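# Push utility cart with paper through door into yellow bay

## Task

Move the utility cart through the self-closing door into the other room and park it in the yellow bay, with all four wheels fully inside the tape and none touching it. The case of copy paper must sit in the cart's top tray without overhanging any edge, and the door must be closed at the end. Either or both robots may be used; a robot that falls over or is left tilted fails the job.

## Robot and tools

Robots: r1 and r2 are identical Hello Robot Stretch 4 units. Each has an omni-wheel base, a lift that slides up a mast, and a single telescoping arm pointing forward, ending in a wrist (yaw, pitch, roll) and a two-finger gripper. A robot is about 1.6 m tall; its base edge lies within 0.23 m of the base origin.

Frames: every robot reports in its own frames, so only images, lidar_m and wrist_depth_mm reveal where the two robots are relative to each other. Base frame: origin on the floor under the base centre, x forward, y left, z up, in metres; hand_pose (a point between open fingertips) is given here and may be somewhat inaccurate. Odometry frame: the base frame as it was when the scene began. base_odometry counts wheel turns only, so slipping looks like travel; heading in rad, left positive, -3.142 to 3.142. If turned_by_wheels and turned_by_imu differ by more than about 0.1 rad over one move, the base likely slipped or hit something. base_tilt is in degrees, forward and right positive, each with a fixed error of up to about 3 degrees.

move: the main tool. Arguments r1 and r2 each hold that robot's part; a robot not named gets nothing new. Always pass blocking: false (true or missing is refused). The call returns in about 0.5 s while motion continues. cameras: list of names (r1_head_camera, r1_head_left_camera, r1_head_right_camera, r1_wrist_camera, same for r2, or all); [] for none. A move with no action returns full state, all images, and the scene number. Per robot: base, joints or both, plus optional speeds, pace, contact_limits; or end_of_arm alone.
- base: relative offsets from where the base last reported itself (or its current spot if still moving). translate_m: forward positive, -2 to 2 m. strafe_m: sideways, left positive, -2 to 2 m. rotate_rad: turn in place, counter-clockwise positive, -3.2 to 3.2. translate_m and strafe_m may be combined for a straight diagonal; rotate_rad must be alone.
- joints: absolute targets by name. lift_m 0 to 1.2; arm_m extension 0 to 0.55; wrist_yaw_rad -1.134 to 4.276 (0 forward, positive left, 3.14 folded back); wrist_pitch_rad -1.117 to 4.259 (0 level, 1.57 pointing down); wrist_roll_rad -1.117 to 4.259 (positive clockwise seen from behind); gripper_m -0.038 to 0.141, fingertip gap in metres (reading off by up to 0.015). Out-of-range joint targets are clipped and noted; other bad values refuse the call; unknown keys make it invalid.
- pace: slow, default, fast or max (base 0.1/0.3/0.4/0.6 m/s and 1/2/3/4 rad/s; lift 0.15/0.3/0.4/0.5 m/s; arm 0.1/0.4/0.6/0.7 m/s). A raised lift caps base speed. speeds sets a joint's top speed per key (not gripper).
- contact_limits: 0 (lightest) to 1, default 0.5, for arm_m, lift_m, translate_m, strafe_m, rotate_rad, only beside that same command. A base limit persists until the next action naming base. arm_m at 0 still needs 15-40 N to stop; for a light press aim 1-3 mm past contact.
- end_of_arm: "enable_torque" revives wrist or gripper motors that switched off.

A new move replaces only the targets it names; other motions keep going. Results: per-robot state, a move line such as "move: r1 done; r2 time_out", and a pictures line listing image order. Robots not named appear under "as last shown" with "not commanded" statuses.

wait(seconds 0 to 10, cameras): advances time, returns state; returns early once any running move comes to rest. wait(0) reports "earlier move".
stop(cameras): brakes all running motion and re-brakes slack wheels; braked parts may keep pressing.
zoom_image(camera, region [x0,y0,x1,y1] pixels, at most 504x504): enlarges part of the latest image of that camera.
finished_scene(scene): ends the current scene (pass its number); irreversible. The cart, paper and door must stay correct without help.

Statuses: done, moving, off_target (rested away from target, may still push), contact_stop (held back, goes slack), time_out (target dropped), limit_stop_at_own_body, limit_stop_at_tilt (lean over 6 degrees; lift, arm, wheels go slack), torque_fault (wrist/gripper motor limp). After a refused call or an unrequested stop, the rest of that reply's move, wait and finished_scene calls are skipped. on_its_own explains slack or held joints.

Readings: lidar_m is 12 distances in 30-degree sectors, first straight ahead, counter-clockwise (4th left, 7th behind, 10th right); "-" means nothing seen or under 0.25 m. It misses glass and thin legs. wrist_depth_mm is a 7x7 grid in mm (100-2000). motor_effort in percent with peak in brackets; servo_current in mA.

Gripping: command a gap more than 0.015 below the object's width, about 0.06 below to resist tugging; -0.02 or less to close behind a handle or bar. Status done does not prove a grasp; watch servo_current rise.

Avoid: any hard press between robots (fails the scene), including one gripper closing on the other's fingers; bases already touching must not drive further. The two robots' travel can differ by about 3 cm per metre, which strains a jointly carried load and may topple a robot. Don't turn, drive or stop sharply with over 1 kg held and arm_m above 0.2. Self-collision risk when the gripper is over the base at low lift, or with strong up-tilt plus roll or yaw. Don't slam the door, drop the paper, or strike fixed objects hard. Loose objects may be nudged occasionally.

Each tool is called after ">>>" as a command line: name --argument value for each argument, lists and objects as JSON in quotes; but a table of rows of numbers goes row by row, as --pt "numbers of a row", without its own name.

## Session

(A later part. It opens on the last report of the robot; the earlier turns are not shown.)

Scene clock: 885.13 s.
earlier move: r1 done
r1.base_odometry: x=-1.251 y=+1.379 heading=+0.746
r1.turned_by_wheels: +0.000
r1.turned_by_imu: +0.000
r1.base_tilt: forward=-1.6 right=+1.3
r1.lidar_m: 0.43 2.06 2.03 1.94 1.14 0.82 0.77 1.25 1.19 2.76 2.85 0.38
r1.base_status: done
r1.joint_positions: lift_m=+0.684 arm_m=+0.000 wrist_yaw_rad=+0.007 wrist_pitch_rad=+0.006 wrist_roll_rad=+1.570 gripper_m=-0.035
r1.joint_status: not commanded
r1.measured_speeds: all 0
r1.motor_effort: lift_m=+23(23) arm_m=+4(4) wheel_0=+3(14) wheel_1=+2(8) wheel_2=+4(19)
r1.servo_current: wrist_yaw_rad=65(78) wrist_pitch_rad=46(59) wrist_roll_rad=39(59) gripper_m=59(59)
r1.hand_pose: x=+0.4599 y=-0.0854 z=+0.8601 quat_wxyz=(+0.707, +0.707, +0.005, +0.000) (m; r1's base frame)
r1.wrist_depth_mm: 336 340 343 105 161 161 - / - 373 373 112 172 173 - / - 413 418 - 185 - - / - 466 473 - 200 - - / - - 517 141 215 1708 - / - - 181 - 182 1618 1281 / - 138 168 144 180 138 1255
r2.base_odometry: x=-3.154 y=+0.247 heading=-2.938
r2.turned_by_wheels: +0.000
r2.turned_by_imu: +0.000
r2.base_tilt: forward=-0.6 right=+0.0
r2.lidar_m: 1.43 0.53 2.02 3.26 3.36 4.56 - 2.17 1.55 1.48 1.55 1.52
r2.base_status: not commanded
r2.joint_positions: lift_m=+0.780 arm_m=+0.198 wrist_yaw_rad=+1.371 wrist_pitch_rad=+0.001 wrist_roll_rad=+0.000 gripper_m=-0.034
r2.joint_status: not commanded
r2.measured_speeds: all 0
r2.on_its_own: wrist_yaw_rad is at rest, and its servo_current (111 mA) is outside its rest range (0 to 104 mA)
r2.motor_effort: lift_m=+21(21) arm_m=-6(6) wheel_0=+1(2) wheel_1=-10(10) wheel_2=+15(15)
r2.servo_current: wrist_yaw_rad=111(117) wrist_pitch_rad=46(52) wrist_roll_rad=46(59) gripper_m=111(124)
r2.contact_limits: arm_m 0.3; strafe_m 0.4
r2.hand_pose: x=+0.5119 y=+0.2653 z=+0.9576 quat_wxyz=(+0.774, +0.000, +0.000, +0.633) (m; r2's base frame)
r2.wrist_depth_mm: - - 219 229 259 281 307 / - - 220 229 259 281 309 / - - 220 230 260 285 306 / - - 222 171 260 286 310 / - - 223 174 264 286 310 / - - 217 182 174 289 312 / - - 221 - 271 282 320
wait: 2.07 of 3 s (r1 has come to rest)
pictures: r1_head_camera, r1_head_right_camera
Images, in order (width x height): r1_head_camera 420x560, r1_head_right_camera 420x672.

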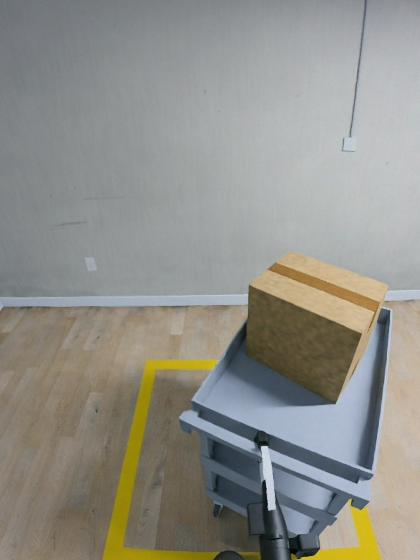

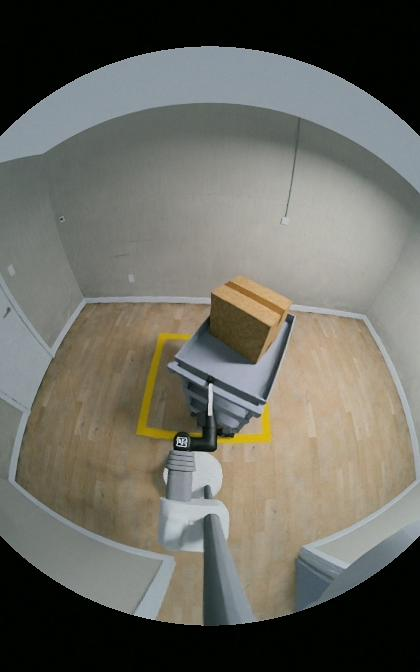

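>>> move --blocking false --r1 '{"base":{"translate_m":0.0,"strafe_m":-0.63}}'

>>> wait --seconds 4.5 --cameras '["r1_head_camera"]'

Scene clock: 945.33 s.
move: r1 moving
r1.base_odometry: x=-1.227 y=+1.352 heading=+0.748
r1.turned_by_wheels: +0.001
r1.turned_by_imu: +0.001
r1.base_tilt: forward=-1.6 right=+1.2
r1.lidar_m: 0.43 0.52 2.05 1.98 1.12 0.81 0.80 1.19 1.17 2.73 2.83 0.37
r1.base_status: translate_m moving; strafe_m moving
r1.joint_positions: lift_m=+0.684 arm_m=+0.000 wrist_yaw_rad=+0.008 wrist_pitch_rad=+0.006 wrist_roll_rad=+1.570 gripper_m=-0.035
r1.joint_status: not commanded
r1.measured_speeds: translate_m=+0.002 strafe_m=-0.143 rotate_rad=-0.007 lift_m=+0.000 arm_m=+0.000 wrist_yaw_rad=+0.000 wrist_pitch_rad=+0.000 wrist_roll_rad=+0.000
r1.motor_effort: lift_m=+23(23) arm_m=+4(4) wheel_0=+21(22) wheel_1=-8(8) wheel_2=+2(3)
r1.servo_current: wrist_yaw_rad=72(72) wrist_pitch_rad=46(52) wrist_roll_rad=39(52) gripper_m=52(59)
r1.hand_pose: x=+0.4600 y=-0.0850 z=+0.8601 quat_wxyz=(+0.707, +0.707, +0.005, +0.001) (m; r1's base frame)
r1.wrist_depth_mm: 336 342 345 104 161 161 - / - 368 375 111 171 172 - / - 413 413 - 183 - - / - 459 462 - 198 - - / - 512 512 139 213 1756 - / - - 181 - 225 1661 - / - 138 167 143 176 138 1281
r2.base_odometry: x=-3.154 y=+0.247 heading=-2.938
r2.turned_by_wheels: +0.000
r2.turned_by_imu: +0.000
r2.base_tilt: forward=-0.6 right=+0.0
r2.lidar_m: 1.43 0.50 2.07 3.26 3.38 4.56 - 2.14 1.56 1.47 1.55 1.53
r2.base_status: not commanded
r2.joint_positions: lift_m=+0.780 arm_m=+0.198 wrist_yaw_rad=+1.371 wrist_pitch_rad=+0.001 wrist_roll_rad=+0.000 gripper_m=-0.034
r2.joint_status: not commanded
r2.measured_speeds: all 0
r2.motor_effort: lift_m=+21(21) arm_m=-5(6) wheel_0=+1(2) wheel_1=-9(10) wheel_2=+15(15)
r2.servo_current: wrist_yaw_rad=111(117) wrist_pitch_rad=39(46) wrist_roll_rad=52(59) gripper_m=111(117)
r2.contact_limits: arm_m 0.3; strafe_m 0.4
r2.hand_pose: x=+0.5119 y=+0.2653 z=+0.9576 quat_wxyz=(+0.774, +0.000, +0.000, +0.633) (m; r2's base frame)
r2.wrist_depth_mm: - - 219 229 259 281 307 / - - 220 229 260 282 307 / - - 221 229 262 285 307 / - - 221 170 260 286 310 / - - 223 174 264 287 309 / - - 217 183 175 289 312 / - - 222 - 270 282 320
pictures: none

Scene clock: 948.27 s.
earlier move: r1 done
r1.base_odometry: x=-0.823 y=+0.916 heading=+0.747
r1.turned_by_wheels: -0.001
r1.turned_by_imu: +0.001
r1.base_tilt: forward=-1.6 right=+1.3
r1.lidar_m: 0.31 0.30 2.65 2.54 1.10 1.10 0.95 0.83 1.16 2.13 2.22 0.46
r1.base_status: done
r1.joint_positions: lift_m=+0.684 arm_m=+0.000 wrist_yaw_rad=+0.008 wrist_pitch_rad=+0.006 wrist_roll_rad=+1.570 gripper_m=-0.035
r1.joint_status: not commanded
r1.measured_speeds: all 0
r1.motor_effort: lift_m=+23(23) arm_m=-4(4) wheel_0=+1(22) wheel_1=+0(10) wheel_2=+6(7)
r1.servo_current: wrist_yaw_rad=78(78) wrist_pitch_rad=52(52) wrist_roll_rad=46(78) gripper_m=59(59)
r1.hand_pose: x=+0.4600 y=-0.0850 z=+0.8601 quat_wxyz=(+0.707, +0.707, +0.005, +0.001) (m; r1's base frame)
r1.wrist_depth_mm: - - - 253 330 1464 1098 / - - - 225 324 1430 1160 / - - - 209 281 1661 - / - - - 197 262 - - / - 439 445 240 241 - - / - 433 211 174 182 - - / - 410 182 126 213 - -
r2.base_odometry: x=-3.154 y=+0.247 heading=-2.938
r2.turned_by_wheels: +0.000
r2.turned_by_imu: +0.000
r2.base_tilt: forward=-0.6 right=+0.0
r2.lidar_m: 1.43 0.51 2.06 3.26 3.38 4.58 - 2.13 1.55 1.48 1.55 1.53
r2.base_status: not commanded
r2.joint_positions: lift_m=+0.780 arm_m=+0.198 wrist_yaw_rad=+1.371 wrist_pitch_rad=+0.001 wrist_roll_rad=+0.000 gripper_m=-0.034
r2.joint_status: not commanded
r2.measured_speeds: all 0
r2.on_its_own: wrist_yaw_rad is at rest, and its servo_current (111 mA) is outside its rest range (0 to 104 mA)
r2.motor_effort: lift_m=+21(21) arm_m=-6(6) wheel_0=+1(2) wheel_1=-9(10) wheel_2=+15(15)
r2.servo_current: wrist_yaw_rad=111(124) wrist_pitch_rad=39(46) wrist_roll_rad=39(59) gripper_m=117(124)
r2.contact_limits: arm_m 0.3; strafe_m 0.4
r2.hand_pose: x=+0.5119 y=+0.2653 z=+0.9576 quat_wxyz=(+0.774, +0.000, +0.000, +0.633) (m; r2's base frame)
r2.wrist_depth_mm: - - 219 228 259 281 307 / - - 220 230 260 281 309 / - - 221 230 260 283 306 / - - 222 170 260 285 310 / - - 223 174 265 286 310 / - - 217 183 174 289 310 / - - 221 - 271 281 320
wait: 2.93 of 4.5 s (r1 has come to rest)
pictures: r1_head_camera
Images, in order (width x height): r1_head_camera 420x560.

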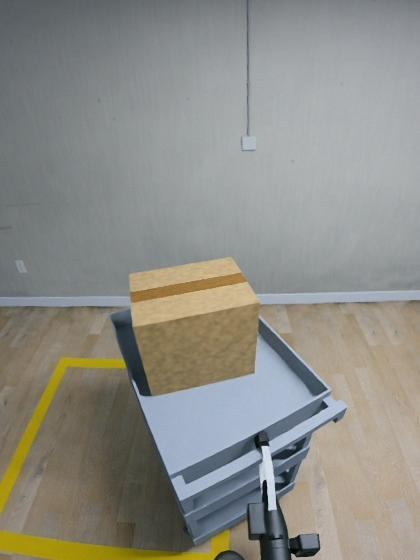

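>>> move --blocking false --r1 '{"base":{"translate_m":0.46,"strafe_m":0.13}}'

>>> wait --seconds 4 --cameras '["r1_head_camera"]'

Scene clock: 961.80 s.
move: r1 moving
r1.base_odometry: x=-0.807 y=+0.944 heading=+0.746
r1.turned_by_wheels: -0.001
r1.turned_by_imu: -0.001
r1.base_tilt: forward=-1.6 right=+1.3
r1.lidar_m: 0.30 0.30 2.63 2.57 1.19 1.09 0.99 0.84 1.17 2.13 2.18 0.44
r1.base_status: translate_m moving; strafe_m moving
r1.joint_positions: lift_m=+0.684 arm_m=+0.000 wrist_yaw_rad=-0.008 wrist_pitch_rad=+0.006 wrist_roll_rad=+1.570 gripper_m=-0.035
r1.joint_status: not commanded
r1.measured_speeds: translate_m=+0.121 strafe_m=+0.033 rotate_rad=-0.006 lift_m=+0.000 arm_m=+0.000 wrist_yaw_rad=-0.077 wrist_pitch_rad=+0.000 wrist_roll_rad=+0.000
r1.motor_effort: lift_m=+23(23) arm_m=+3(4) wheel_0=+4(8) wheel_1=+8(10) wheel_2=-18(18)
r1.servo_current: wrist_yaw_rad=72(78) wrist_pitch_rad=39(52) wrist_roll_rad=59(65) gripper_m=65(65)
r1.hand_pose: x=+0.4585 y=-0.0898 z=+0.8601 quat_wxyz=(+0.707, +0.707, -0.001, -0.005) (m; r1's base frame)
r1.wrist_depth_mm: - - - 283 - 1661 1160 / - - - 237 336 347 351 / - - - 213 291 1618 1281 / - - - 198 259 1756 - / - - - 184 239 - - / - 427 205 187 181 - - / - 404 402 127 206 - -
r2.base_odometry: x=-3.154 y=+0.247 heading=-2.938
r2.turned_by_wheels: +0.000
r2.turned_by_imu: +0.000
r2.base_tilt: forward=-0.6 right=+0.0
r2.lidar_m: 1.45 0.52 2.02 3.26 3.38 4.58 - 2.13 1.56 1.47 1.54 1.55
r2.base_status: not commanded
r2.joint_positions: lift_m=+0.780 arm_m=+0.198 wrist_yaw_rad=+1.371 wrist_pitch_rad=+0.001 wrist_roll_rad=+0.000 gripper_m=-0.034
r2.joint_status: not commanded
r2.measured_speeds: all 0
r2.motor_effort: lift_m=+21(21) arm_m=-6(6) wheel_0=+1(2) wheel_1=-9(10) wheel_2=+15(15)
r2.servo_current: wrist_yaw_rad=111(117) wrist_pitch_rad=33(46) wrist_roll_rad=46(52) gripper_m=111(117)
r2.contact_limits: arm_m 0.3; strafe_m 0.4
r2.hand_pose: x=+0.5119 y=+0.2653 z=+0.9576 quat_wxyz=(+0.774, +0.000, +0.000, +0.633) (m; r2's base frame)
r2.wrist_depth_mm: - - 219 229 259 281 307 / - - 220 230 260 282 309 / - - 220 230 263 283 307 / - - 222 170 260 285 312 / - - 223 174 264 286 310 / - - 216 183 174 286 310 / - - 221 - 271 282 320
pictures: none

Scene clock: 964.33 s.
earlier move: r1 done
r1.base_odometry: x=-0.574 y=+1.324 heading=+0.747
r1.turned_by_wheels: +0.001
r1.turned_by_imu: -0.004
r1.base_tilt: forward=-1.6 right=+1.3
r1.lidar_m: 0.28 0.32 2.20 2.42 1.77 1.40 1.45 1.29 1.82 2.26 2.19 0.49
r1.base_status: done
r1.joint_positions: lift_m=+0.684 arm_m=+0.000 wrist_yaw_rad=-0.004 wrist_pitch_rad=+0.006 wrist_roll_rad=+1.570 gripper_m=-0.035
r1.joint_status: not commanded
r1.measured_speeds: all 0
r1.motor_effort: lift_m=+23(23) arm_m=-2(4) wheel_0=+3(8) wheel_1=+1(10) wheel_2=+0(24)
r1.servo_current: wrist_yaw_rad=59(117) wrist_pitch_rad=46(59) wrist_roll_rad=26(65) gripper_m=59(65)
r1.hand_pose: x=+0.4590 y=-0.0884 z=+0.8601 quat_wxyz=(+0.707, +0.707, +0.001, -0.003) (m; r1's base frame)
r1.wrist_depth_mm: - - - 307 - - 1182 / - - - 270 359 362 375 / - - - 229 322 - 449 / - - - 202 279 - - / - - - 240 251 - - / - 430 186 176 181 - - / - 402 399 - 204 - -
r2.base_odometry: x=-3.154 y=+0.247 heading=-2.938
r2.turned_by_wheels: +0.000
r2.turned_by_imu: +0.000
r2.base_tilt: forward=-0.6 right=+0.0
r2.lidar_m: 1.45 0.51 2.01 3.27 3.36 4.58 - 2.13 1.56 1.47 1.54 1.52
r2.base_status: not commanded
r2.joint_positions: lift_m=+0.780 arm_m=+0.198 wrist_yaw_rad=+1.371 wrist_pitch_rad=+0.001 wrist_roll_rad=+0.000 gripper_m=-0.034
r2.joint_status: not commanded
r2.measured_speeds: all 0
r2.on_its_own: wrist_yaw_rad is at rest, and its servo_current (111 mA) is outside its rest range (0 to 104 mA)
r2.motor_effort: lift_m=+21(21) arm_m=-5(6) wheel_0=+2(2) wheel_1=-9(10) wheel_2=+15(15)
r2.servo_current: wrist_yaw_rad=111(124) wrist_pitch_rad=39(46) wrist_roll_rad=46(65) gripper_m=117(124)
r2.contact_limits: arm_m 0.3; strafe_m 0.4
r2.hand_pose: x=+0.5119 y=+0.2653 z=+0.9576 quat_wxyz=(+0.774, +0.000, +0.000, +0.633) (m; r2's base frame)
r2.wrist_depth_mm: - - 219 229 260 282 309 / - - 220 229 260 282 309 / - - 220 230 262 283 307 / - - 221 171 260 286 310 / - - 222 174 264 287 310 / - - 216 182 174 289 310 / - - 221 - 271 282 320
wait: 2.53 of 4 s (r1 has come to rest)
pictures: r1_head_camera
Images, in order (width x height): r1_head_camera 420x560.

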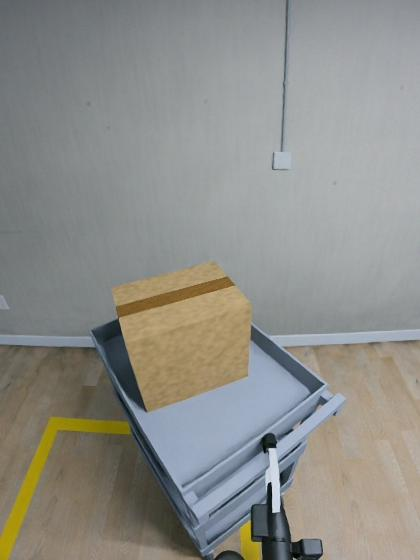

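>>> move --blocking false --r1 '{"base":{"translate_m":-0.10,"strafe_m":0.42}}'

>>> wait --seconds 4 --cameras '["r1_head_camera", "r1_head_right_camera"]'

Scene clock: 974.43 s.
move: r1 moving
r1.base_odometry: x=-0.601 y=+1.342 heading=+0.747
r1.turned_by_wheels: -0.001
r1.turned_by_imu: -0.001
r1.base_tilt: forward=-1.6 right=+1.3
r1.lidar_m: 0.26 0.31 2.18 2.40 1.75 1.36 1.68 1.29 1.78 2.29 2.19 0.46
r1.base_status: translate_m moving; strafe_m moving
r1.joint_positions: lift_m=+0.684 arm_m=+0.000 wrist_yaw_rad=-0.007 wrist_pitch_rad=+0.006 wrist_roll_rad=+1.570 gripper_m=-0.035
r1.joint_status: not commanded
r1.measured_speeds: translate_m=-0.032 strafe_m=+0.122 rotate_rad=+0.006 lift_m=+0.000 arm_m=+0.000 wrist_yaw_rad=-0.012 wrist_pitch_rad=+0.000 wrist_roll_rad=+0.000
r1.motor_effort: lift_m=+23(23) arm_m=-3(4) wheel_0=-18(18) wheel_1=+6(8) wheel_2=+0(5)
r1.servo_current: wrist_yaw_rad=59(72) wrist_pitch_rad=46(52) wrist_roll_rad=26(59) gripper_m=52(52)
r1.hand_pose: x=+0.4586 y=-0.0895 z=+0.8601 quat_wxyz=(+0.707, +0.707, +0.000, -0.005) (m; r1's base frame)
r1.wrist_depth_mm: - - - 304 - - 1160 / - - - 258 362 364 373 / - - - 224 - - 1229 / - - - 204 276 - - / - - - 236 248 - - / - 433 185 180 180 - - / - 397 399 - 202 - -
r2.base_odometry: x=-3.154 y=+0.247 heading=-2.938
r2.turned_by_wheels: +0.000
r2.turned_by_imu: +0.000
r2.base_tilt: forward=-0.6 right=+0.0
r2.lidar_m: 1.44 0.49 2.05 3.26 3.38 4.55 - 2.15 1.53 1.48 1.50 1.52
r2.base_status: not commanded
r2.joint_positions: lift_m=+0.780 arm_m=+0.198 wrist_yaw_rad=+1.371 wrist_pitch_rad=+0.001 wrist_roll_rad=+0.000 gripper_m=-0.034
r2.joint_status: not commanded
r2.measured_speeds: all 0
r2.motor_effort: lift_m=+21(21) arm_m=-6(6) wheel_0=+2(2) wheel_1=-9(10) wheel_2=+15(15)
r2.servo_current: wrist_yaw_rad=117(117) wrist_pitch_rad=39(46) wrist_roll_rad=59(59) gripper_m=117(117)
r2.contact_limits: arm_m 0.3; strafe_m 0.4
r2.hand_pose: x=+0.5119 y=+0.2653 z=+0.9576 quat_wxyz=(+0.774, +0.000, +0.000, +0.633) (m; r2's base frame)
r2.wrist_depth_mm: - - 219 229 258 282 309 / - - 220 229 260 282 309 / - - 220 230 260 282 307 / - - 222 170 260 286 309 / - - 223 174 265 287 310 / - - 217 182 174 287 310 / - - 222 - 270 282 319
pictures: none

Scene clock: 976.80 s.
earlier move: r1 done
r1.base_odometry: x=-0.933 y=+1.564 heading=+0.747
r1.turned_by_wheels: +0.001
r1.turned_by_imu: +0.001
r1.base_tilt: forward=-1.6 right=+1.2
r1.lidar_m: 0.36 0.42 2.12 2.02 1.65 1.19 1.15 1.40 1.65 2.69 2.34 0.40
r1.base_status: done
r1.joint_positions: lift_m=+0.684 arm_m=+0.000 wrist_yaw_rad=+0.002 wrist_pitch_rad=+0.006 wrist_roll_rad=+1.570 gripper_m=-0.035
r1.joint_status: not commanded
r1.measured_speeds: all 0
r1.motor_effort: lift_m=+23(24) arm_m=-4(4) wheel_0=-3(20) wheel_1=+0(9) wheel_2=+4(7)
r1.servo_current: wrist_yaw_rad=52(78) wrist_pitch_rad=46(59) wrist_roll_rad=52(78) gripper_m=59(65)
r1.hand_pose: x=+0.4594 y=-0.0869 z=+0.8601 quat_wxyz=(+0.707, +0.707, +0.003, -0.002) (m; r1's base frame)
r1.wrist_depth_mm: - - - 214 216 - - / - - 410 216 218 - - / - 415 421 220 221 - - / - 433 442 163 225 - - / - 455 462 166 229 - - / - 480 208 177 180 - - / - 138 167 - 233 - -
r2.base_odometry: x=-3.154 y=+0.247 heading=-2.938
r2.turned_by_wheels: +0.000
r2.turned_by_imu: +0.000
r2.base_tilt: forward=-0.6 right=+0.1
r2.lidar_m: 1.43 0.49 2.06 3.27 3.39 4.56 - 2.17 1.55 1.47 1.56 1.51
r2.base_status: not commanded
r2.joint_positions: lift_m=+0.780 arm_m=+0.198 wrist_yaw_rad=+1.371 wrist_pitch_rad=+0.001 wrist_roll_rad=+0.000 gripper_m=-0.034
r2.joint_status: not commanded
r2.measured_speeds: all 0
r2.motor_effort: lift_m=+21(21) arm_m=-6(6) wheel_0=+2(2) wheel_1=-9(10) wheel_2=+15(15)
r2.servo_current: wrist_yaw_rad=104(117) wrist_pitch_rad=39(46) wrist_roll_rad=46(59) gripper_m=117(124)
r2.contact_limits: arm_m 0.3; strafe_m 0.4
r2.hand_pose: x=+0.5119 y=+0.2653 z=+0.9576 quat_wxyz=(+0.774, +0.000, +0.000, +0.633) (m; r2's base frame)
r2.wrist_depth_mm: - - 219 229 259 281 309 / - - 220 229 262 282 309 / - - 220 229 262 285 306 / - - 222 171 262 285 310 / - - 223 175 264 286 309 / - - 216 183 174 287 314 / - - 223 - 270 282 320
wait: 2.37 of 4 s (r1 has come to rest)
pictures: r1_head_camera, r1_head_right_camera
Images, in order (width x height): r1_head_camera 420x560, r1_head_right_camera 420x672.

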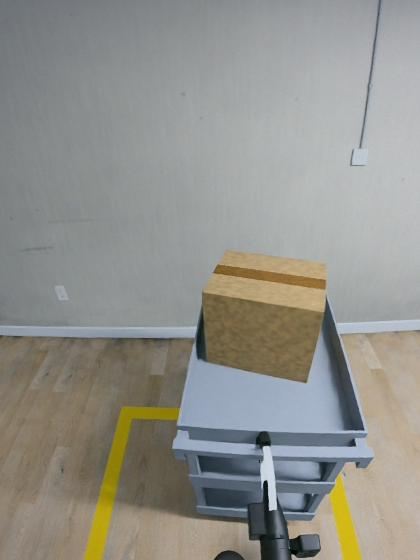

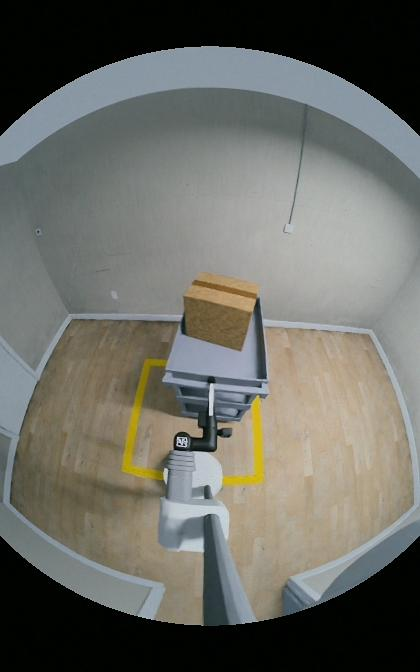

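>>> move --blocking false --r1 '{"base":{"translate_m":-0.32,"strafe_m":0.07}}'

>>> wait --seconds 4 --cameras '["r1_head_camera", "r1_head_right_camera", "r1_head_left_camera"]'

Scene clock: 989.60 s.
move: r1 moving
r1.base_odometry: x=-0.960 y=+1.548 heading=+0.748
r1.turned_by_wheels: +0.000
r1.turned_by_imu: +0.000
r1.base_tilt: forward=-1.5 right=+1.3
r1.lidar_m: 0.40 0.44 2.07 2.01 1.60 1.16 1.12 1.39 1.60 2.70 2.39 0.42
r1.base_status: translate_m moving; strafe_m moving
r1.joint_positions: lift_m=+0.684 arm_m=+0.000 wrist_yaw_rad=+0.003 wrist_pitch_rad=+0.006 wrist_roll_rad=+1.570 gripper_m=-0.035
r1.joint_status: not commanded
r1.measured_speeds: translate_m=-0.122 strafe_m=+0.028 rotate_rad=+0.000 lift_m=+0.000 arm_m=+0.000 wrist_yaw_rad=+0.016 wrist_pitch_rad=+0.000 wrist_roll_rad=+0.000
r1.motor_effort: lift_m=+23(23) arm_m=-4(4) wheel_0=-5(12) wheel_1=-7(8) wheel_2=+15(18)
r1.servo_current: wrist_yaw_rad=78(78) wrist_pitch_rad=46(52) wrist_roll_rad=46(65) gripper_m=52(59)
r1.hand_pose: x=+0.4595 y=-0.0866 z=+0.8601 quat_wxyz=(+0.707, +0.707, +0.003, -0.001) (m; r1's base frame)
r1.wrist_depth_mm: - - - 208 211 - - / - 402 427 155 215 - - / - 418 415 217 220 - - / - 433 439 162 223 - - / - 462 459 165 228 - - / - 484 209 172 181 - - / - 138 167 - 236 - -
r2: as last shown
r2.base_tilt: forward=-0.7 right=+0.0
r2.lidar_m: 1.42 0.50 2.05 3.26 3.40 4.56 - 2.15 1.55 1.47 1.55 1.53
r2.motor_effort: lift_m=+21(21) arm_m=-6(6) wheel_0=+2(2) wheel_1=-10(10) wheel_2=+15(15)
r2.servo_current: wrist_yaw_rad=98(117) wrist_pitch_rad=33(46) wrist_roll_rad=46(52) gripper_m=117(124)
r2.contact_limits: arm_m 0.3; strafe_m 0.4
r2.wrist_depth_mm: - - 218 227 259 282 307 / - - 220 229 260 281 310 / - - 221 230 263 283 306 / - - 221 170 259 286 310 / - - 222 175 264 286 309 / - - 216 183 175 289 314 / - - 222 - 272 281 319
pictures: none

Scene clock: 991.67 s.
earlier move: r1 done
r1.base_odometry: x=-1.215 y=+1.398 heading=+0.747
r1.turned_by_wheels: +0.000
r1.turned_by_imu: +0.001
r1.base_tilt: forward=-1.6 right=+1.3
r1.lidar_m: 0.42 2.02 2.04 1.96 1.20 0.89 0.82 1.26 1.20 2.76 2.79 0.38
r1.base_status: done
r1.joint_positions: lift_m=+0.684 arm_m=+0.000 wrist_yaw_rad=+0.004 wrist_pitch_rad=+0.006 wrist_roll_rad=+1.570 gripper_m=-0.035
r1.joint_status: not commanded
r1.measured_speeds: all 0
r1.motor_effort: lift_m=+23(23) arm_m=+4(4) wheel_0=-1(12) wheel_1=-3(8) wheel_2=+0(18)
r1.servo_current: wrist_yaw_rad=52(78) wrist_pitch_rad=46(52) wrist_roll_rad=39(65) gripper_m=59(59)
r1.hand_pose: x=+0.4597 y=-0.0861 z=+0.8601 quat_wxyz=(+0.707, +0.707, +0.004, -0.001) (m; r1's base frame)
r1.wrist_depth_mm: 345 353 359 114 169 170 - / - 375 377 120 179 - - / - 413 415 - 191 - - / - 455 462 136 204 - - / - 504 512 146 219 1708 - / - - 180 177 180 1576 - / - 138 167 145 251 138 1281
r2.base_odometry: x=-3.154 y=+0.247 heading=-2.938
r2.turned_by_wheels: +0.000
r2.turned_by_imu: +0.000
r2.base_tilt: forward=-0.6 right=+0.1
r2.lidar_m: 1.43 0.53 2.06 3.27 3.39 4.59 - 2.14 1.55 1.45 1.57 1.51
r2.base_status: not commanded
r2.joint_positions: lift_m=+0.780 arm_m=+0.198 wrist_yaw_rad=+1.371 wrist_pitch_rad=+0.001 wrist_roll_rad=+0.000 gripper_m=-0.034
r2.joint_status: not commanded
r2.measured_speeds: all 0
r2.on_its_own: wrist_yaw_rad is at rest, and its servo_current (111 mA) is outside its rest range (0 to 104 mA)
r2.motor_effort: lift_m=+21(21) arm_m=-6(6) wheel_0=+1(2) wheel_1=-10(10) wheel_2=+15(15)
r2.servo_current: wrist_yaw_rad=111(124) wrist_pitch_rad=46(46) wrist_roll_rad=52(65) gripper_m=117(124)
r2.contact_limits: arm_m 0.3; strafe_m 0.4
r2.hand_pose: x=+0.5119 y=+0.2653 z=+0.9576 quat_wxyz=(+0.774, +0.000, +0.000, +0.633) (m; r2's base frame)
r2.wrist_depth_mm: - - 218 228 259 282 307 / - - 220 229 262 282 309 / - - 222 230 262 283 306 / - - 223 170 260 286 310 / - - 223 174 264 286 309 / - - 216 182 174 287 314 / - - 223 - 270 281 320
wait: 2.07 of 4 s (r1 has come to rest)
pictures: r1_head_camera, r1_head_left_camera, r1_head_right_camera
Images, in order (width x height): r1_head_camera 420x560, r1_head_left_camera 420x672, r1_head_right_camera 420x672.

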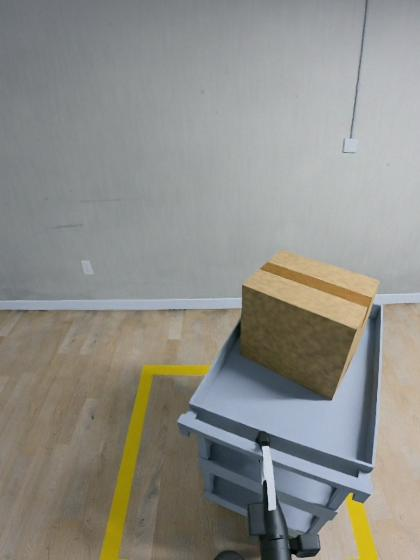

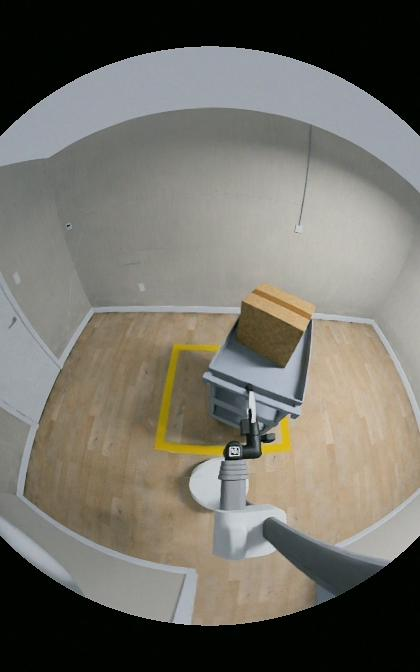

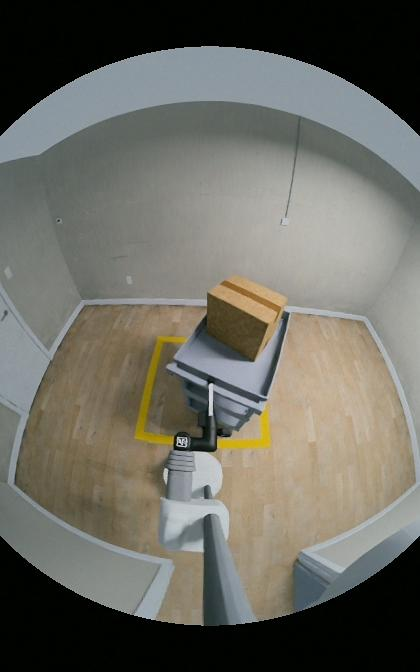

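>>> move --blocking false --r1 '{"joints":{"gripper_m":0.12}}' --r2 '{"base":{"translate_m":0.0,"strafe_m":0.16}}'

>>> wait --seconds 2

>>> wait --seconds 1

>>> move --blocking false --r1 '{"base":{"translate_m":-0.25}}' --r2 '{"base":{"translate_m":0.01,"strafe_m":0.235},"joints":{"wrist_yaw_rad":1.28},"speeds":{"wrist_yaw_rad":0.16}}'

>>> wait --seconds 3 --cameras '["r1_head_camera", "r2_wrist_camera"]'

Scene clock: 1021.57 s.
move: r1 moving; r2 moving
r1.base_odometry: x=-1.215 y=+1.398 heading=+0.747
r1.turned_by_wheels: +0.000
r1.turned_by_imu: +0.000
r1.base_tilt: forward=-1.6 right=+1.3
r1.lidar_m: 0.44 2.05 2.04 1.95 1.18 0.86 0.83 1.26 1.24 2.76 2.79 0.36
r1.base_status: not commanded
r1.joint_positions: lift_m=+0.684 arm_m=+0.000 wrist_yaw_rad=+0.003 wrist_pitch_rad=+0.006 wrist_roll_rad=+1.570 gripper_m=-0.010
r1.joint_status: gripper_m moving
r1.measured_speeds: all 0
r1.motor_effort: lift_m=+23(23) arm_m=+4(4) wheel_0=-1(1) wheel_1=-3(3) wheel_2=+0(0)
r1.servo_current: wrist_yaw_rad=65(65) wrist_pitch_rad=46(52) wrist_roll_rad=65(65) gripper_m=52(52)
r1.hand_pose: x=+0.4595 y=-0.0867 z=+0.8601 quat_wxyz=(+0.707, +0.707, +0.003, -0.001) (m; r1's base frame)
r1.wrist_depth_mm: 349 355 357 116 172 172 - / - 377 379 121 182 - - / - 415 418 - 193 - - / - 459 466 - 204 - - / - 500 512 150 221 1618 - / - - 185 165 184 1576 - / - - 159 140 181 1430 1281
r2.base_odometry: x=-3.147 y=+0.212 heading=-2.938
r2.turned_by_wheels: +0.000
r2.turned_by_imu: +0.000
r2.base_tilt: forward=-0.7 right=+0.0
r2.lidar_m: 1.38 0.52 2.05 3.24 3.33 4.52 - 2.19 1.59 1.53 1.57 1.51
r2.base_status: translate_m moving; strafe_m moving
r2.joint_positions: lift_m=+0.780 arm_m=+0.198 wrist_yaw_rad=+1.371 wrist_pitch_rad=+0.001 wrist_roll_rad=+0.000 gripper_m=-0.034
r2.joint_status: not commanded
r2.measured_speeds: translate_m=-0.002 strafe_m=+0.142 rotate_rad=+0.009 lift_m=+0.000 arm_m=+0.000 wrist_yaw_rad=+0.000 wrist_pitch_rad=+0.000 wrist_roll_rad=+0.000
r2.motor_effort: lift_m=+21(21) arm_m=-6(6) wheel_0=-9(16) wheel_1=+2(8) wheel_2=+10(13)
r2.servo_current: wrist_yaw_rad=117(124) wrist_pitch_rad=33(46) wrist_roll_rad=39(52) gripper_m=111(117)
r2.contact_limits: arm_m 0.3
r2.hand_pose: x=+0.5119 y=+0.2653 z=+0.9576 quat_wxyz=(+0.774, +0.000, +0.000, +0.633) (m; r2's base frame)
r2.wrist_depth_mm: - - 225 161 262 281 296 / - - 224 163 260 281 298 / - - 228 163 262 282 300 / - - 227 164 262 285 301 / - - 229 166 266 283 304 / - - 223 167 177 286 307 / - - 225 - 271 278 312
pictures: none

Scene clock: 1022.83 s.
earlier move: r1 moving; r2 done
r1.base_odometry: x=-1.215 y=+1.398 heading=+0.747
r1.turned_by_wheels: +0.000
r1.turned_by_imu: +0.000
r1.base_tilt: forward=-1.6 right=+1.3
r1.lidar_m: 0.45 2.02 2.02 1.95 1.21 0.86 0.81 1.28 1.22 2.76 2.78 0.37
r1.base_status: not commanded
r1.joint_positions: lift_m=+0.684 arm_m=+0.000 wrist_yaw_rad=+0.003 wrist_pitch_rad=+0.005 wrist_roll_rad=+1.570 gripper_m=+0.116
r1.joint_status: gripper_m moving
r1.measured_speeds: all 0
r1.motor_effort: lift_m=+22(24) arm_m=+3(4) wheel_0=-1(2) wheel_1=-3(3) wheel_2=+0(0)
r1.servo_current: wrist_yaw_rad=33(65) wrist_pitch_rad=46(59) wrist_roll_rad=52(65) gripper_m=59(104)
r1.hand_pose: x=+0.4595 y=-0.0867 z=+0.8604 quat_wxyz=(+0.707, +0.707, +0.003, -0.001) (m; r1's base frame)
r1.wrist_depth_mm: - 382 370 - 182 - - / - 387 389 - 194 - - / - 421 427 - 205 - - / - 466 473 - 219 - - / - 517 525 164 234 699 - / - 195 182 176 212 1499 - / - - - 137 273 1661 1281
r2.base_odometry: x=-3.122 y=+0.090 heading=-2.937
r2.turned_by_wheels: +0.000
r2.turned_by_imu: +0.000
r2.base_tilt: forward=-0.6 right=+0.1
r2.lidar_m: 0.98 0.51 2.06 3.10 3.24 4.34 - 2.36 1.72 1.65 1.71 1.50
r2.base_status: done
r2.joint_positions: lift_m=+0.780 arm_m=+0.198 wrist_yaw_rad=+1.374 wrist_pitch_rad=+0.001 wrist_roll_rad=+0.000 gripper_m=-0.034
r2.joint_status: not commanded
r2.measured_speeds: all 0
r2.motor_effort: lift_m=+21(21) arm_m=-6(6) wheel_0=+3(16) wheel_1=-2(8) wheel_2=+8(13)
r2.servo_current: wrist_yaw_rad=91(124) wrist_pitch_rad=46(46) wrist_roll_rad=52(59) gripper_m=111(117)
r2.contact_limits: arm_m 0.3
r2.hand_pose: x=+0.5111 y=+0.2658 z=+0.9576 quat_wxyz=(+0.773, +0.000, +0.000, +0.634) (m; r2's base frame)
r2.wrist_depth_mm: - - 235 161 248 255 262 / - - 235 162 249 258 265 / - - 236 164 251 258 265 / - - 236 164 251 260 266 / - - 238 166 254 262 267 / - - 237 167 178 263 270 / - 1921 239 - 256 260 272
wait: 1.27 of 2 s (r2 has come to rest)
pictures: none

Scene clock: 1023.33 s.
earlier move: r1 done
r1.base_odometry: x=-1.215 y=+1.398 heading=+0.747
r1.turned_by_wheels: +0.000
r1.turned_by_imu: +0.000
r1.base_tilt: forward=-1.6 right=+1.3
r1.lidar_m: 0.43 2.04 2.07 1.97 1.20 0.87 0.83 1.23 1.20 2.75 2.77 0.38
r1.base_status: not commanded
r1.joint_positions: lift_m=+0.684 arm_m=+0.000 wrist_yaw_rad=+0.003 wrist_pitch_rad=+0.005 wrist_roll_rad=+1.570 gripper_m=+0.120
r1.joint_status: all done
r1.measured_speeds: all 0
r1.motor_effort: lift_m=+22(24) arm_m=+4(4) wheel_0=-1(2) wheel_1=-3(3) wheel_2=+0(0)
r1.servo_current: wrist_yaw_rad=59(65) wrist_pitch_rad=46(59) wrist_roll_rad=59(72) gripper_m=39(104)
r1.hand_pose: x=+0.4595 y=-0.0867 z=+0.8604 quat_wxyz=(+0.707, +0.707, +0.003, -0.001) (m; r1's base frame)
r1.wrist_depth_mm: - 384 375 - 183 - - / - 384 392 - 193 - - / - 421 430 - 205 - - / - 466 469 - 219 - - / - 521 521 166 234 683 - / - 193 - 177 213 214 - / - 138 - 144 268 1661 1229
r2.base_odometry: x=-3.122 y=+0.090 heading=-2.937
r2.turned_by_wheels: +0.000
r2.turned_by_imu: +0.000
r2.base_tilt: forward=-0.6 right=+0.0
r2.lidar_m: 1.03 0.51 2.06 3.11 3.23 4.40 - 2.36 1.74 1.64 1.72 1.52
r2.base_status: done
r2.joint_positions: lift_m=+0.780 arm_m=+0.198 wrist_yaw_rad=+1.374 wrist_pitch_rad=+0.001 wrist_roll_rad=+0.000 gripper_m=-0.034
r2.joint_status: not commanded
r2.measured_speeds: all 0
r2.motor_effort: lift_m=+21(21) arm_m=-6(6) wheel_0=+3(16) wheel_1=-2(8) wheel_2=+8(13)
r2.servo_current: wrist_yaw_rad=91(124) wrist_pitch_rad=46(46) wrist_roll_rad=46(59) gripper_m=111(117)
r2.contact_limits: arm_m 0.3
r2.hand_pose: x=+0.5111 y=+0.2658 z=+0.9576 quat_wxyz=(+0.773, +0.000, +0.000, +0.634) (m; r2's base frame)
r2.wrist_depth_mm: - - 234 161 248 256 263 / - - 236 162 249 257 264 / - - 236 164 251 258 264 / - - 237 164 251 259 266 / - - 240 165 253 260 267 / - - 236 166 178 263 268 / - 1983 240 - 257 260 271
wait: 0.50 of 1 s (r1 has come to rest)
pictures: none

Scene clock: 1023.83 s.
move: r1 moving; r2 moving
r1.base_odometry: x=-1.238 y=+1.377 heading=+0.747
r1.turned_by_wheels: +0.000
r1.turned_by_imu: +0.000
r1.base_tilt: forward=-1.6 right=+1.3
r1.lidar_m: 0.45 2.07 2.04 1.95 1.13 0.82 0.79 1.26 1.18 2.76 2.82 0.43
r1.base_status: translate_m moving
r1.joint_positions: lift_m=+0.684 arm_m=+0.000 wrist_yaw_rad=+0.003 wrist_pitch_rad=+0.005 wrist_roll_rad=+1.570 gripper_m=+0.120
r1.joint_status: not commanded
r1.measured_speeds: translate_m=-0.121 strafe_m=+0.000 rotate_rad=-0.001 lift_m=+0.000 arm_m=+0.000 wrist_yaw_rad=+0.000 wrist_pitch_rad=+0.000 wrist_roll_rad=+0.000
r1.motor_effort: lift_m=+22(22) arm_m=+4(4) wheel_0=-5(9) wheel_1=-5(8) wheel_2=+8(9)
r1.servo_current: wrist_yaw_rad=46(65) wrist_pitch_rad=52(52) wrist_roll_rad=46(59) gripper_m=39(46)
r1.hand_pose: x=+0.4595 y=-0.0867 z=+0.8604 quat_wxyz=(+0.707, +0.707, +0.003, -0.001) (m; r1's base frame)
r1.wrist_depth_mm: - 413 439 151 206 - - / - 410 410 159 217 - - / - 442 449 171 232 - - / - 496 496 238 244 - - / - 544 549 195 259 - - / - 193 - 204 194 214 - / - 139 - 145 - 1661 1229
r2.base_odometry: x=-3.116 y=+0.056 heading=-2.937
r2.turned_by_wheels: +0.000
r2.turned_by_imu: +0.000
r2.base_tilt: forward=-0.7 right=+0.1
r2.lidar_m: 0.97 0.52 2.07 3.07 3.19 4.34 - 2.41 1.75 1.66 1.76 1.49
r2.base_status: translate_m moving; strafe_m moving
r2.joint_positions: lift_m=+0.780 arm_m=+0.198 wrist_yaw_rad=+1.328 wrist_pitch_rad=+0.001 wrist_roll_rad=+0.000 gripper_m=-0.034
r2.joint_status: wrist_yaw_rad moving
r2.measured_speeds: translate_m=+0.006 strafe_m=+0.137 rotate_rad=-0.002 lift_m=+0.000 arm_m=+0.000 wrist_yaw_rad=-0.104 wrist_pitch_rad=+0.000 wrist_roll_rad=+0.000
r2.motor_effort: lift_m=+21(21) arm_m=-6(6) wheel_0=-7(9) wheel_1=+11(11) wheel_2=-3(8)
r2.servo_current: wrist_yaw_rad=59(91) wrist_pitch_rad=39(46) wrist_roll_rad=39(59) gripper_m=111(111)
r2.contact_limits: arm_m 0.3
r2.hand_pose: x=+0.5231 y=+0.2590 z=+0.9576 quat_wxyz=(+0.787, +0.000, +0.000, +0.616) (m; r2's base frame)
r2.wrist_depth_mm: - - 235 160 248 256 263 / - - 236 161 249 256 263 / - - 236 163 251 258 264 / - - 238 165 251 260 266 / - - 239 165 253 262 267 / - - 185 166 178 262 270 / - - 239 - 256 264 271
pictures: none

Scene clock: 1025.47 s.
earlier move: r1 moving; r2 done
r1.base_odometry: x=-1.398 y=+1.228 heading=+0.747
r1.turned_by_wheels: +0.000
r1.turned_by_imu: +0.000
r1.base_tilt: forward=-1.6 right=+1.3
r1.lidar_m: 0.64 2.27 2.03 1.97 0.84 0.58 0.59 1.17 1.06 2.34 2.86 0.61
r1.base_status: translate_m moving
r1.joint_positions: lift_m=+0.684 arm_m=+0.000 wrist_yaw_rad=+0.003 wrist_pitch_rad=+0.005 wrist_roll_rad=+1.570 gripper_m=+0.120
r1.joint_status: not commanded
r1.measured_speeds: all 0
r1.motor_effort: lift_m=+22(22) arm_m=+4(4) wheel_0=-4(9) wheel_1=-2(8) wheel_2=+0(10)
r1.servo_current: wrist_yaw_rad=46(65) wrist_pitch_rad=39(52) wrist_roll_rad=52(72) gripper_m=46(52)
r1.hand_pose: x=+0.4595 y=-0.0867 z=+0.8604 quat_wxyz=(+0.707, +0.707, +0.003, -0.001) (m; r1's base frame)
r1.wrist_depth_mm: - - - 338 - 413 410 / - - 691 359 - - - / - - 647 634 1118 - - / - - 707 676 1078 - - / - - 778 427 508 - 512 / - 193 - 459 191 202 544 / - 139 - 144 - 1708 1182
r2.base_odometry: x=-3.084 y=-0.142 heading=-2.937
r2.turned_by_wheels: +0.001
r2.turned_by_imu: +0.002
r2.base_tilt: forward=-0.7 right=+0.0
r2.lidar_m: 0.80 0.55 2.02 2.88 2.97 4.06 - 2.70 1.95 1.86 1.97 1.49
r2.base_status: done
r2.joint_positions: lift_m=+0.780 arm_m=+0.198 wrist_yaw_rad=+1.283 wrist_pitch_rad=+0.001 wrist_roll_rad=+0.000 gripper_m=-0.034
r2.joint_status: all done
r2.measured_speeds: all 0
r2.motor_effort: lift_m=+21(21) arm_m=-5(6) wheel_0=+6(9) wheel_1=+0(16) wheel_2=+4(8)
r2.servo_current: wrist_yaw_rad=33(111) wrist_pitch_rad=46(46) wrist_roll_rad=46(59) gripper_m=111(117)
r2.contact_limits: arm_m 0.3
r2.hand_pose: x=+0.5348 y=+0.2516 z=+0.9576 quat_wxyz=(+0.801, +0.000, +0.000, +0.598) (m; r2's base frame)
r2.wrist_depth_mm: - - 241 162 238 236 235 / - - 242 163 239 237 236 / - - 245 163 240 238 237 / - - 247 164 242 240 239 / - - 247 166 243 241 239 / - - 183 165 180 243 241 / - 1921 251 - 246 243 242
wait: 1.63 of 3 s (r2 has come to rest)
pictures: r1_head_camera, r2_wrist_camera
Images, in order (width x height): r1_head_camera 420x560, r2_wrist_camera 616x392.

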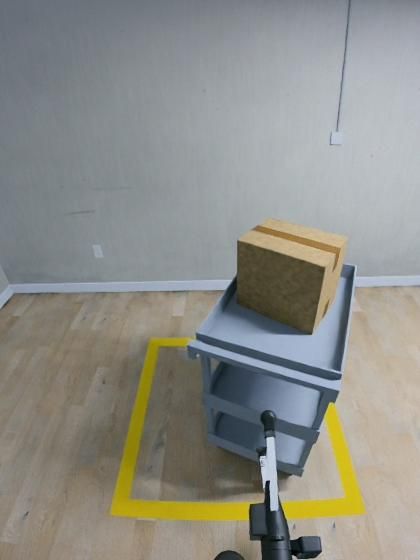

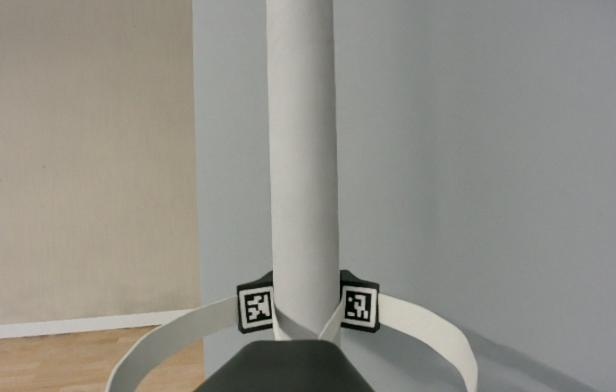

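>>> move --blocking false --r1 '{"base":{"translate_m":0.0,"strafe_m":-1.15},"joints":{"gripper_m":-0.02},"pace":"fast"}' --r2 '{"base":{"translate_m":0.05,"strafe_m":0.2745},"joints":{"wrist_yaw_rad":1.04},"speeds":{"wrist_yaw_rad":0.22}}'

>>> wait --seconds 3

>>> move --blocking false --r2 '{"base":{"translate_m":0.165,"strafe_m":0.3335},"joints":{"wrist_yaw_rad":0.70},"speeds":{"wrist_yaw_rad":0.22}}'

>>> wait --seconds 2

>>> wait --seconds 1 --cameras '["r2_wrist_camera", "r1_head_left_camera"]'

Scene clock: 1041.40 s.
earlier move: r1 done
move: r1 moving; r2 moving
r1.base_odometry: x=-1.361 y=+1.188 heading=+0.747
r1.turned_by_wheels: +0.000
r1.turned_by_imu: +0.000
r1.base_tilt: forward=-1.5 right=+1.2
r1.lidar_m: 0.61 2.28 2.09 2.03 0.84 0.60 0.69 1.10 1.03 2.35 2.79 0.59
r1.base_status: translate_m moving; strafe_m moving
r1.joint_positions: lift_m=+0.684 arm_m=+0.000 wrist_yaw_rad=+0.003 wrist_pitch_rad=+0.005 wrist_roll_rad=+1.570 gripper_m=+0.106
r1.joint_status: gripper_m moving
r1.measured_speeds: translate_m=+0.000 strafe_m=-0.214 rotate_rad=-0.001 lift_m=+0.000 arm_m=+0.000 wrist_yaw_rad=+0.000 wrist_pitch_rad=+0.000 wrist_roll_rad=+0.000
r1.motor_effort: lift_m=+22(22) arm_m=+4(4) wheel_0=+12(13) wheel_1=-11(11) wheel_2=+1(1)
r1.servo_current: wrist_yaw_rad=59(59) wrist_pitch_rad=46(52) wrist_roll_rad=52(65) gripper_m=78(85)
r1.hand_pose: x=+0.4595 y=-0.0867 z=+0.8604 quat_wxyz=(+0.707, +0.707, +0.003, -0.001) (m; r1's base frame)
r1.wrist_depth_mm: - - - - - 1708 1205 / - - 723 340 402 402 407 / - - 627 364 1042 - - / - - 683 654 1098 - - / - - 750 415 - - 500 / - 191 - 436 198 213 530 / - - - 142 - 1618 574
r2.base_odometry: x=-3.083 y=-0.175 heading=-2.936
r2.turned_by_wheels: +0.001
r2.turned_by_imu: +0.002
r2.base_tilt: forward=-0.7 right=+0.0
r2.lidar_m: 0.78 0.54 2.04 2.83 2.95 3.99 - 2.77 1.99 1.91 2.00 1.50
r2.base_status: translate_m moving; strafe_m moving
r2.joint_positions: lift_m=+0.780 arm_m=+0.198 wrist_yaw_rad=+1.211 wrist_pitch_rad=+0.001 wrist_roll_rad=+0.000 gripper_m=-0.034
r2.joint_status: wrist_yaw_rad moving
r2.measured_speeds: translate_m=+0.022 strafe_m=+0.127 rotate_rad=-0.002 lift_m=+0.000 arm_m=+0.000 wrist_yaw_rad=-0.170 wrist_pitch_rad=+0.000 wrist_roll_rad=+0.000
r2.motor_effort: lift_m=+21(21) arm_m=-5(5) wheel_0=-2(7) wheel_1=+12(13) wheel_2=-2(3)
r2.servo_current: wrist_yaw_rad=176(195) wrist_pitch_rad=39(46) wrist_roll_rad=33(59) gripper_m=104(117)
r2.contact_limits: arm_m 0.3
r2.hand_pose: x=+0.5524 y=+0.2391 z=+0.9576 quat_wxyz=(+0.822, +0.000, +0.000, +0.569) (m; r2's base frame)
r2.wrist_depth_mm: - - 241 164 238 238 236 / - - 242 164 239 239 238 / - - 243 164 241 240 238 / - - 245 165 243 242 241 / - - 246 165 245 242 241 / - - 185 166 179 245 243 / - 1863 249 - 247 245 244
pictures: none

Scene clock: 1043.23 s.
earlier move: r1 moving; r2 done
r1.base_odometry: x=-0.887 y=+0.677 heading=+0.747
r1.turned_by_wheels: +0.000
r1.turned_by_imu: -0.004
r1.base_tilt: forward=-1.6 right=+1.2
r1.lidar_m: 1.00 0.72 0.95 2.34 1.03 1.61 0.60 0.58 0.85 1.98 2.09 2.30
r1.base_status: translate_m moving; strafe_m moving
r1.joint_positions: lift_m=+0.684 arm_m=+0.000 wrist_yaw_rad=+0.003 wrist_pitch_rad=+0.005 wrist_roll_rad=+1.570 gripper_m=-0.019
r1.joint_status: all done
r1.measured_speeds: translate_m=+0.000 strafe_m=-0.399 rotate_rad=+0.001 lift_m=+0.000 arm_m=+0.000 wrist_yaw_rad=+0.000 wrist_pitch_rad=+0.000 wrist_roll_rad=+0.000
r1.motor_effort: lift_m=+22(22) arm_m=+4(4) wheel_0=+7(14) wheel_1=-7(13) wheel_2=+0(2)
r1.servo_current: wrist_yaw_rad=46(65) wrist_pitch_rad=46(52) wrist_roll_rad=59(65) gripper_m=52(130)
r1.hand_pose: x=+0.4595 y=-0.0867 z=+0.8604 quat_wxyz=(+0.707, +0.707, +0.003, -0.001) (m; r1's base frame)
r1.wrist_depth_mm: - - - - - 1708 1182 / - - - - - 1661 1205 / - - - - - 1618 1229 / - - - - - 1756 1229 / - - - - - 1756 1182 / - - 182 198 - 1708 1255 / - 132 163 145 155 1464 -
r2.base_odometry: x=-3.077 y=-0.421 heading=-2.936
r2.turned_by_wheels: +0.000
r2.turned_by_imu: +0.004
r2.base_tilt: forward=-0.6 right=+0.1
r2.lidar_m: 0.58 0.55 1.96 2.59 2.72 3.71 - 3.05 2.24 2.15 2.01 1.45
r2.base_status: done
r2.joint_positions: lift_m=+0.780 arm_m=+0.198 wrist_yaw_rad=+1.045 wrist_pitch_rad=+0.001 wrist_roll_rad=+0.000 gripper_m=-0.034
r2.joint_status: all done
r2.measured_speeds: all 0
r2.motor_effort: lift_m=+21(21) arm_m=+3(5) wheel_0=+6(11) wheel_1=+0(18) wheel_2=+4(6)
r2.servo_current: wrist_yaw_rad=52(410) wrist_pitch_rad=39(46) wrist_roll_rad=33(59) gripper_m=98(117)
r2.contact_limits: arm_m 0.3
r2.hand_pose: x=+0.5892 y=+0.2056 z=+0.9576 quat_wxyz=(+0.867, +0.000, +0.000, +0.499) (m; r2's base frame)
r2.wrist_depth_mm: - - 246 161 236 232 228 / - - 247 163 237 232 228 / - - 248 163 238 233 230 / - - 249 165 240 236 231 / - - 250 166 241 236 233 / - - 183 166 180 236 233 / - 1863 252 - 242 236 236
wait: 1.83 of 3 s (r2 has come to rest)
pictures: none

Scene clock: 1043.73 s.
earlier move: r1 moving
move: r2 moving
r1.base_odometry: x=-0.751 y=+0.530 heading=+0.747
r1.turned_by_wheels: +0.000
r1.turned_by_imu: -0.001
r1.base_tilt: forward=-1.6 right=+1.3
r1.lidar_m: 2.20 0.88 0.83 2.34 1.21 0.98 0.56 0.59 0.86 1.78 1.87 2.30
r1.base_status: translate_m moving; strafe_m moving
r1.joint_positions: lift_m=+0.684 arm_m=+0.000 wrist_yaw_rad=+0.003 wrist_pitch_rad=+0.005 wrist_roll_rad=+1.570 gripper_m=-0.019
r1.joint_status: not commanded
r1.measured_speeds: translate_m=+0.000 strafe_m=-0.401 rotate_rad=-0.001 lift_m=+0.000 arm_m=+0.000 wrist_yaw_rad=+0.000 wrist_pitch_rad=+0.000 wrist_roll_rad=+0.000
r1.motor_effort: lift_m=+22(22) arm_m=+3(4) wheel_0=+7(8) wheel_1=-5(7) wheel_2=+2(2)
r1.servo_current: wrist_yaw_rad=59(59) wrist_pitch_rad=46(52) wrist_roll_rad=46(59) gripper_m=52(59)
r1.hand_pose: x=+0.4595 y=-0.0867 z=+0.8604 quat_wxyz=(+0.707, +0.707, +0.003, -0.001) (m; r1's base frame)
r1.wrist_depth_mm: - - - - - 1708 1205 / - - - - - 1576 1182 / - - - - - 1708 1229 / - - - - - 1756 1229 / - - - - - 1756 1229 / - - 183 198 - 1863 1255 / - 132 163 145 144 1499 1255
r2.base_odometry: x=-3.085 y=-0.451 heading=-2.935
r2.turned_by_wheels: +0.001
r2.turned_by_imu: +0.002
r2.base_tilt: forward=-0.7 right=+0.0
r2.lidar_m: 0.56 0.58 1.98 2.55 2.68 3.66 - 3.08 2.25 2.17 1.94 1.43
r2.base_status: translate_m moving; strafe_m moving
r2.joint_positions: lift_m=+0.780 arm_m=+0.198 wrist_yaw_rad=+0.977 wrist_pitch_rad=+0.001 wrist_roll_rad=+0.000 gripper_m=-0.034
r2.joint_status: wrist_yaw_rad moving
r2.measured_speeds: translate_m=+0.053 strafe_m=+0.110 rotate_rad=-0.002 lift_m=+0.000 arm_m=+0.000 wrist_yaw_rad=-0.169 wrist_pitch_rad=+0.000 wrist_roll_rad=+0.000
r2.motor_effort: lift_m=+21(21) arm_m=+4(4) wheel_0=+2(6) wheel_1=+13(14) wheel_2=-2(3)
r2.servo_current: wrist_yaw_rad=267(267) wrist_pitch_rad=39(46) wrist_roll_rad=52(52) gripper_m=104(111)
r2.contact_limits: arm_m 0.3
r2.hand_pose: x=+0.6028 y=+0.1900 z=+0.9576 quat_wxyz=(+0.883, +0.000, +0.000, +0.469) (m; r2's base frame)
r2.wrist_depth_mm: - - 242 165 236 234 229 / - - 244 165 236 234 230 / - - 246 165 238 236 232 / - - 247 165 240 236 234 / - - 249 166 241 237 235 / - - 183 166 180 238 236 / - - 252 - 243 238 236
pictures: none

Scene clock: 1045.00 s.
earlier move: r1 done; r2 moving
r1.base_odometry: x=-0.617 y=+0.385 heading=+0.747
r1.turned_by_wheels: +0.000
r1.turned_by_imu: -0.001
r1.base_tilt: forward=-1.6 right=+1.3
r1.lidar_m: 2.17 1.07 1.00 2.36 1.39 0.61 0.56 0.59 0.85 1.60 1.66 2.28
r1.base_status: done
r1.joint_positions: lift_m=+0.684 arm_m=+0.000 wrist_yaw_rad=+0.002 wrist_pitch_rad=+0.005 wrist_roll_rad=+1.570 gripper_m=-0.019
r1.joint_status: not commanded
r1.measured_speeds: all 0
r1.motor_effort: lift_m=+22(22) arm_m=+4(4) wheel_0=-1(8) wheel_1=+2(7) wheel_2=+0(2)
r1.servo_current: wrist_yaw_rad=46(72) wrist_pitch_rad=39(52) wrist_roll_rad=39(59) gripper_m=59(59)
r1.hand_pose: x=+0.4595 y=-0.0867 z=+0.8604 quat_wxyz=(+0.707, +0.707, +0.003, -0.001) (m; r1's base frame)
r1.wrist_depth_mm: - - - - - 1708 1182 / - - - - - 1708 1205 / - - - - - 1808 1205 / - - - - - 1808 1255 / - - - - - 1863 1229 / - - 182 198 171 1756 1229 / - 132 163 145 145 1464 1281
r2.base_odometry: x=-3.156 y=-0.727 heading=-2.935
r2.turned_by_wheels: +0.000
r2.turned_by_imu: +0.007
r2.base_tilt: forward=-0.7 right=+0.0
r2.lidar_m: 0.60 0.63 1.80 2.32 2.41 3.32 - 3.43 2.55 2.41 1.76 1.03
r2.base_status: translate_m moving; strafe_m moving
r2.joint_positions: lift_m=+0.780 arm_m=+0.198 wrist_yaw_rad=+0.727 wrist_pitch_rad=+0.001 wrist_roll_rad=+0.000 gripper_m=-0.034
r2.joint_status: wrist_yaw_rad moving
r2.measured_speeds: translate_m=+0.078 strafe_m=+0.151 rotate_rad=-0.003 lift_m=+0.000 arm_m=+0.000 wrist_yaw_rad=-0.071 wrist_pitch_rad=+0.000 wrist_roll_rad=+0.000
r2.motor_effort: lift_m=+21(21) arm_m=+0(4) wheel_0=+7(14) wheel_1=+5(20) wheel_2=+3(5)
r2.servo_current: wrist_yaw_rad=150(520) wrist_pitch_rad=39(46) wrist_roll_rad=59(65) gripper_m=104(111)
r2.contact_limits: arm_m 0.3
r2.hand_pose: x=+0.6424 y=+0.1265 z=+0.9576 quat_wxyz=(+0.935, +0.000, +0.000, +0.356) (m; r2's base frame)
r2.wrist_depth_mm: - - 245 163 235 231 225 / - - 245 163 236 231 228 / - - 247 164 237 233 229 / - - 249 165 239 234 229 / - - 249 166 240 234 230 / - - 184 167 181 236 233 / - 1921 253 - 243 235 234
wait: 1.27 of 2 s (r1 has come to rest)
pictures: none

Scene clock: 1045.97 s.
earlier move: r2 done
r1.base_odometry: x=-0.617 y=+0.385 heading=+0.747
r1.turned_by_wheels: +0.000
r1.turned_by_imu: +0.000
r1.base_tilt: forward=-1.5 right=+1.3
r1.lidar_m: 2.18 1.07 1.00 2.36 1.38 0.60 0.57 0.60 0.85 1.59 1.67 2.27
r1.base_status: done
r1.joint_positions: lift_m=+0.684 arm_m=+0.000 wrist_yaw_rad=+0.002 wrist_pitch_rad=+0.005 wrist_roll_rad=+1.570 gripper_m=-0.019
r1.joint_status: not commanded
r1.measured_speeds: all 0
r1.motor_effort: lift_m=+22(22) arm_m=+4(4) wheel_0=-1(8) wheel_1=+2(7) wheel_2=+0(2)
r1.servo_current: wrist_yaw_rad=52(72) wrist_pitch_rad=39(52) wrist_roll_rad=59(65) gripper_m=59(59)
r1.hand_pose: x=+0.4595 y=-0.0867 z=+0.8604 quat_wxyz=(+0.707, +0.707, +0.003, -0.001) (m; r1's base frame)
r1.wrist_depth_mm: - - - - - 1661 1205 / - - - - - 1708 1205 / - - - - - 1708 1229 / - - - - - 1808 1229 / - - - - - 1808 1255 / - - 182 198 171 1756 1229 / - 132 163 145 144 1499 1229
r2.base_odometry: x=-3.170 y=-0.781 heading=-2.936
r2.turned_by_wheels: -0.001
r2.turned_by_imu: +0.000
r2.base_tilt: forward=-0.6 right=+0.0
r2.lidar_m: 0.58 0.65 1.78 2.27 2.36 3.27 - 3.53 2.59 2.48 1.74 0.99
r2.base_status: done
r2.joint_positions: lift_m=+0.780 arm_m=+0.198 wrist_yaw_rad=+0.703 wrist_pitch_rad=+0.001 wrist_roll_rad=+0.000 gripper_m=-0.034
r2.joint_status: all done
r2.measured_speeds: all 0
r2.motor_effort: lift_m=+21(21) arm_m=-4(4) wheel_0=-1(14) wheel_1=+0(20) wheel_2=+6(6)
r2.servo_current: wrist_yaw_rad=52(520) wrist_pitch_rad=39(46) wrist_roll_rad=52(65) gripper_m=104(111)
r2.contact_limits: arm_m 0.3
r2.hand_pose: x=+0.6454 y=+0.1197 z=+0.9576 quat_wxyz=(+0.939, +0.000, +0.000, +0.344) (m; r2's base frame)
r2.wrist_depth_mm: - - 245 162 235 230 226 / - - 246 163 236 232 227 / - - 247 164 238 232 229 / - - 249 164 240 234 230 / - - 251 165 240 236 232 / - - 181 166 181 236 232 / - 1921 - - 244 236 235
wait: 0.97 of 1 s (r2 has come to rest)
pictures: r1_head_left_camera, r2_wrist_camera
Images, in order (width x height): r1_head_left_camera 420x672, r2_wrist_camera 616x392.

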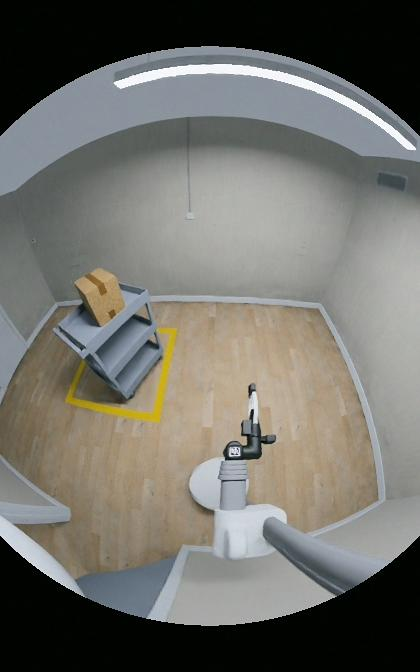

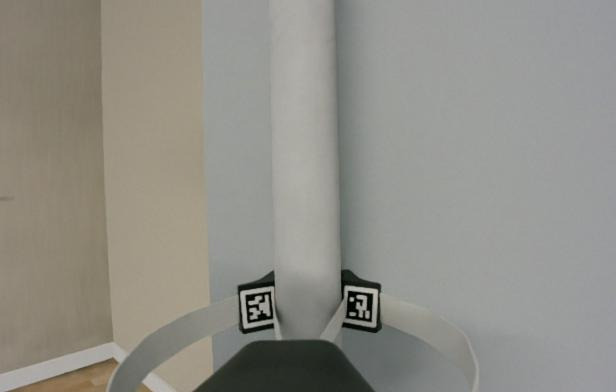

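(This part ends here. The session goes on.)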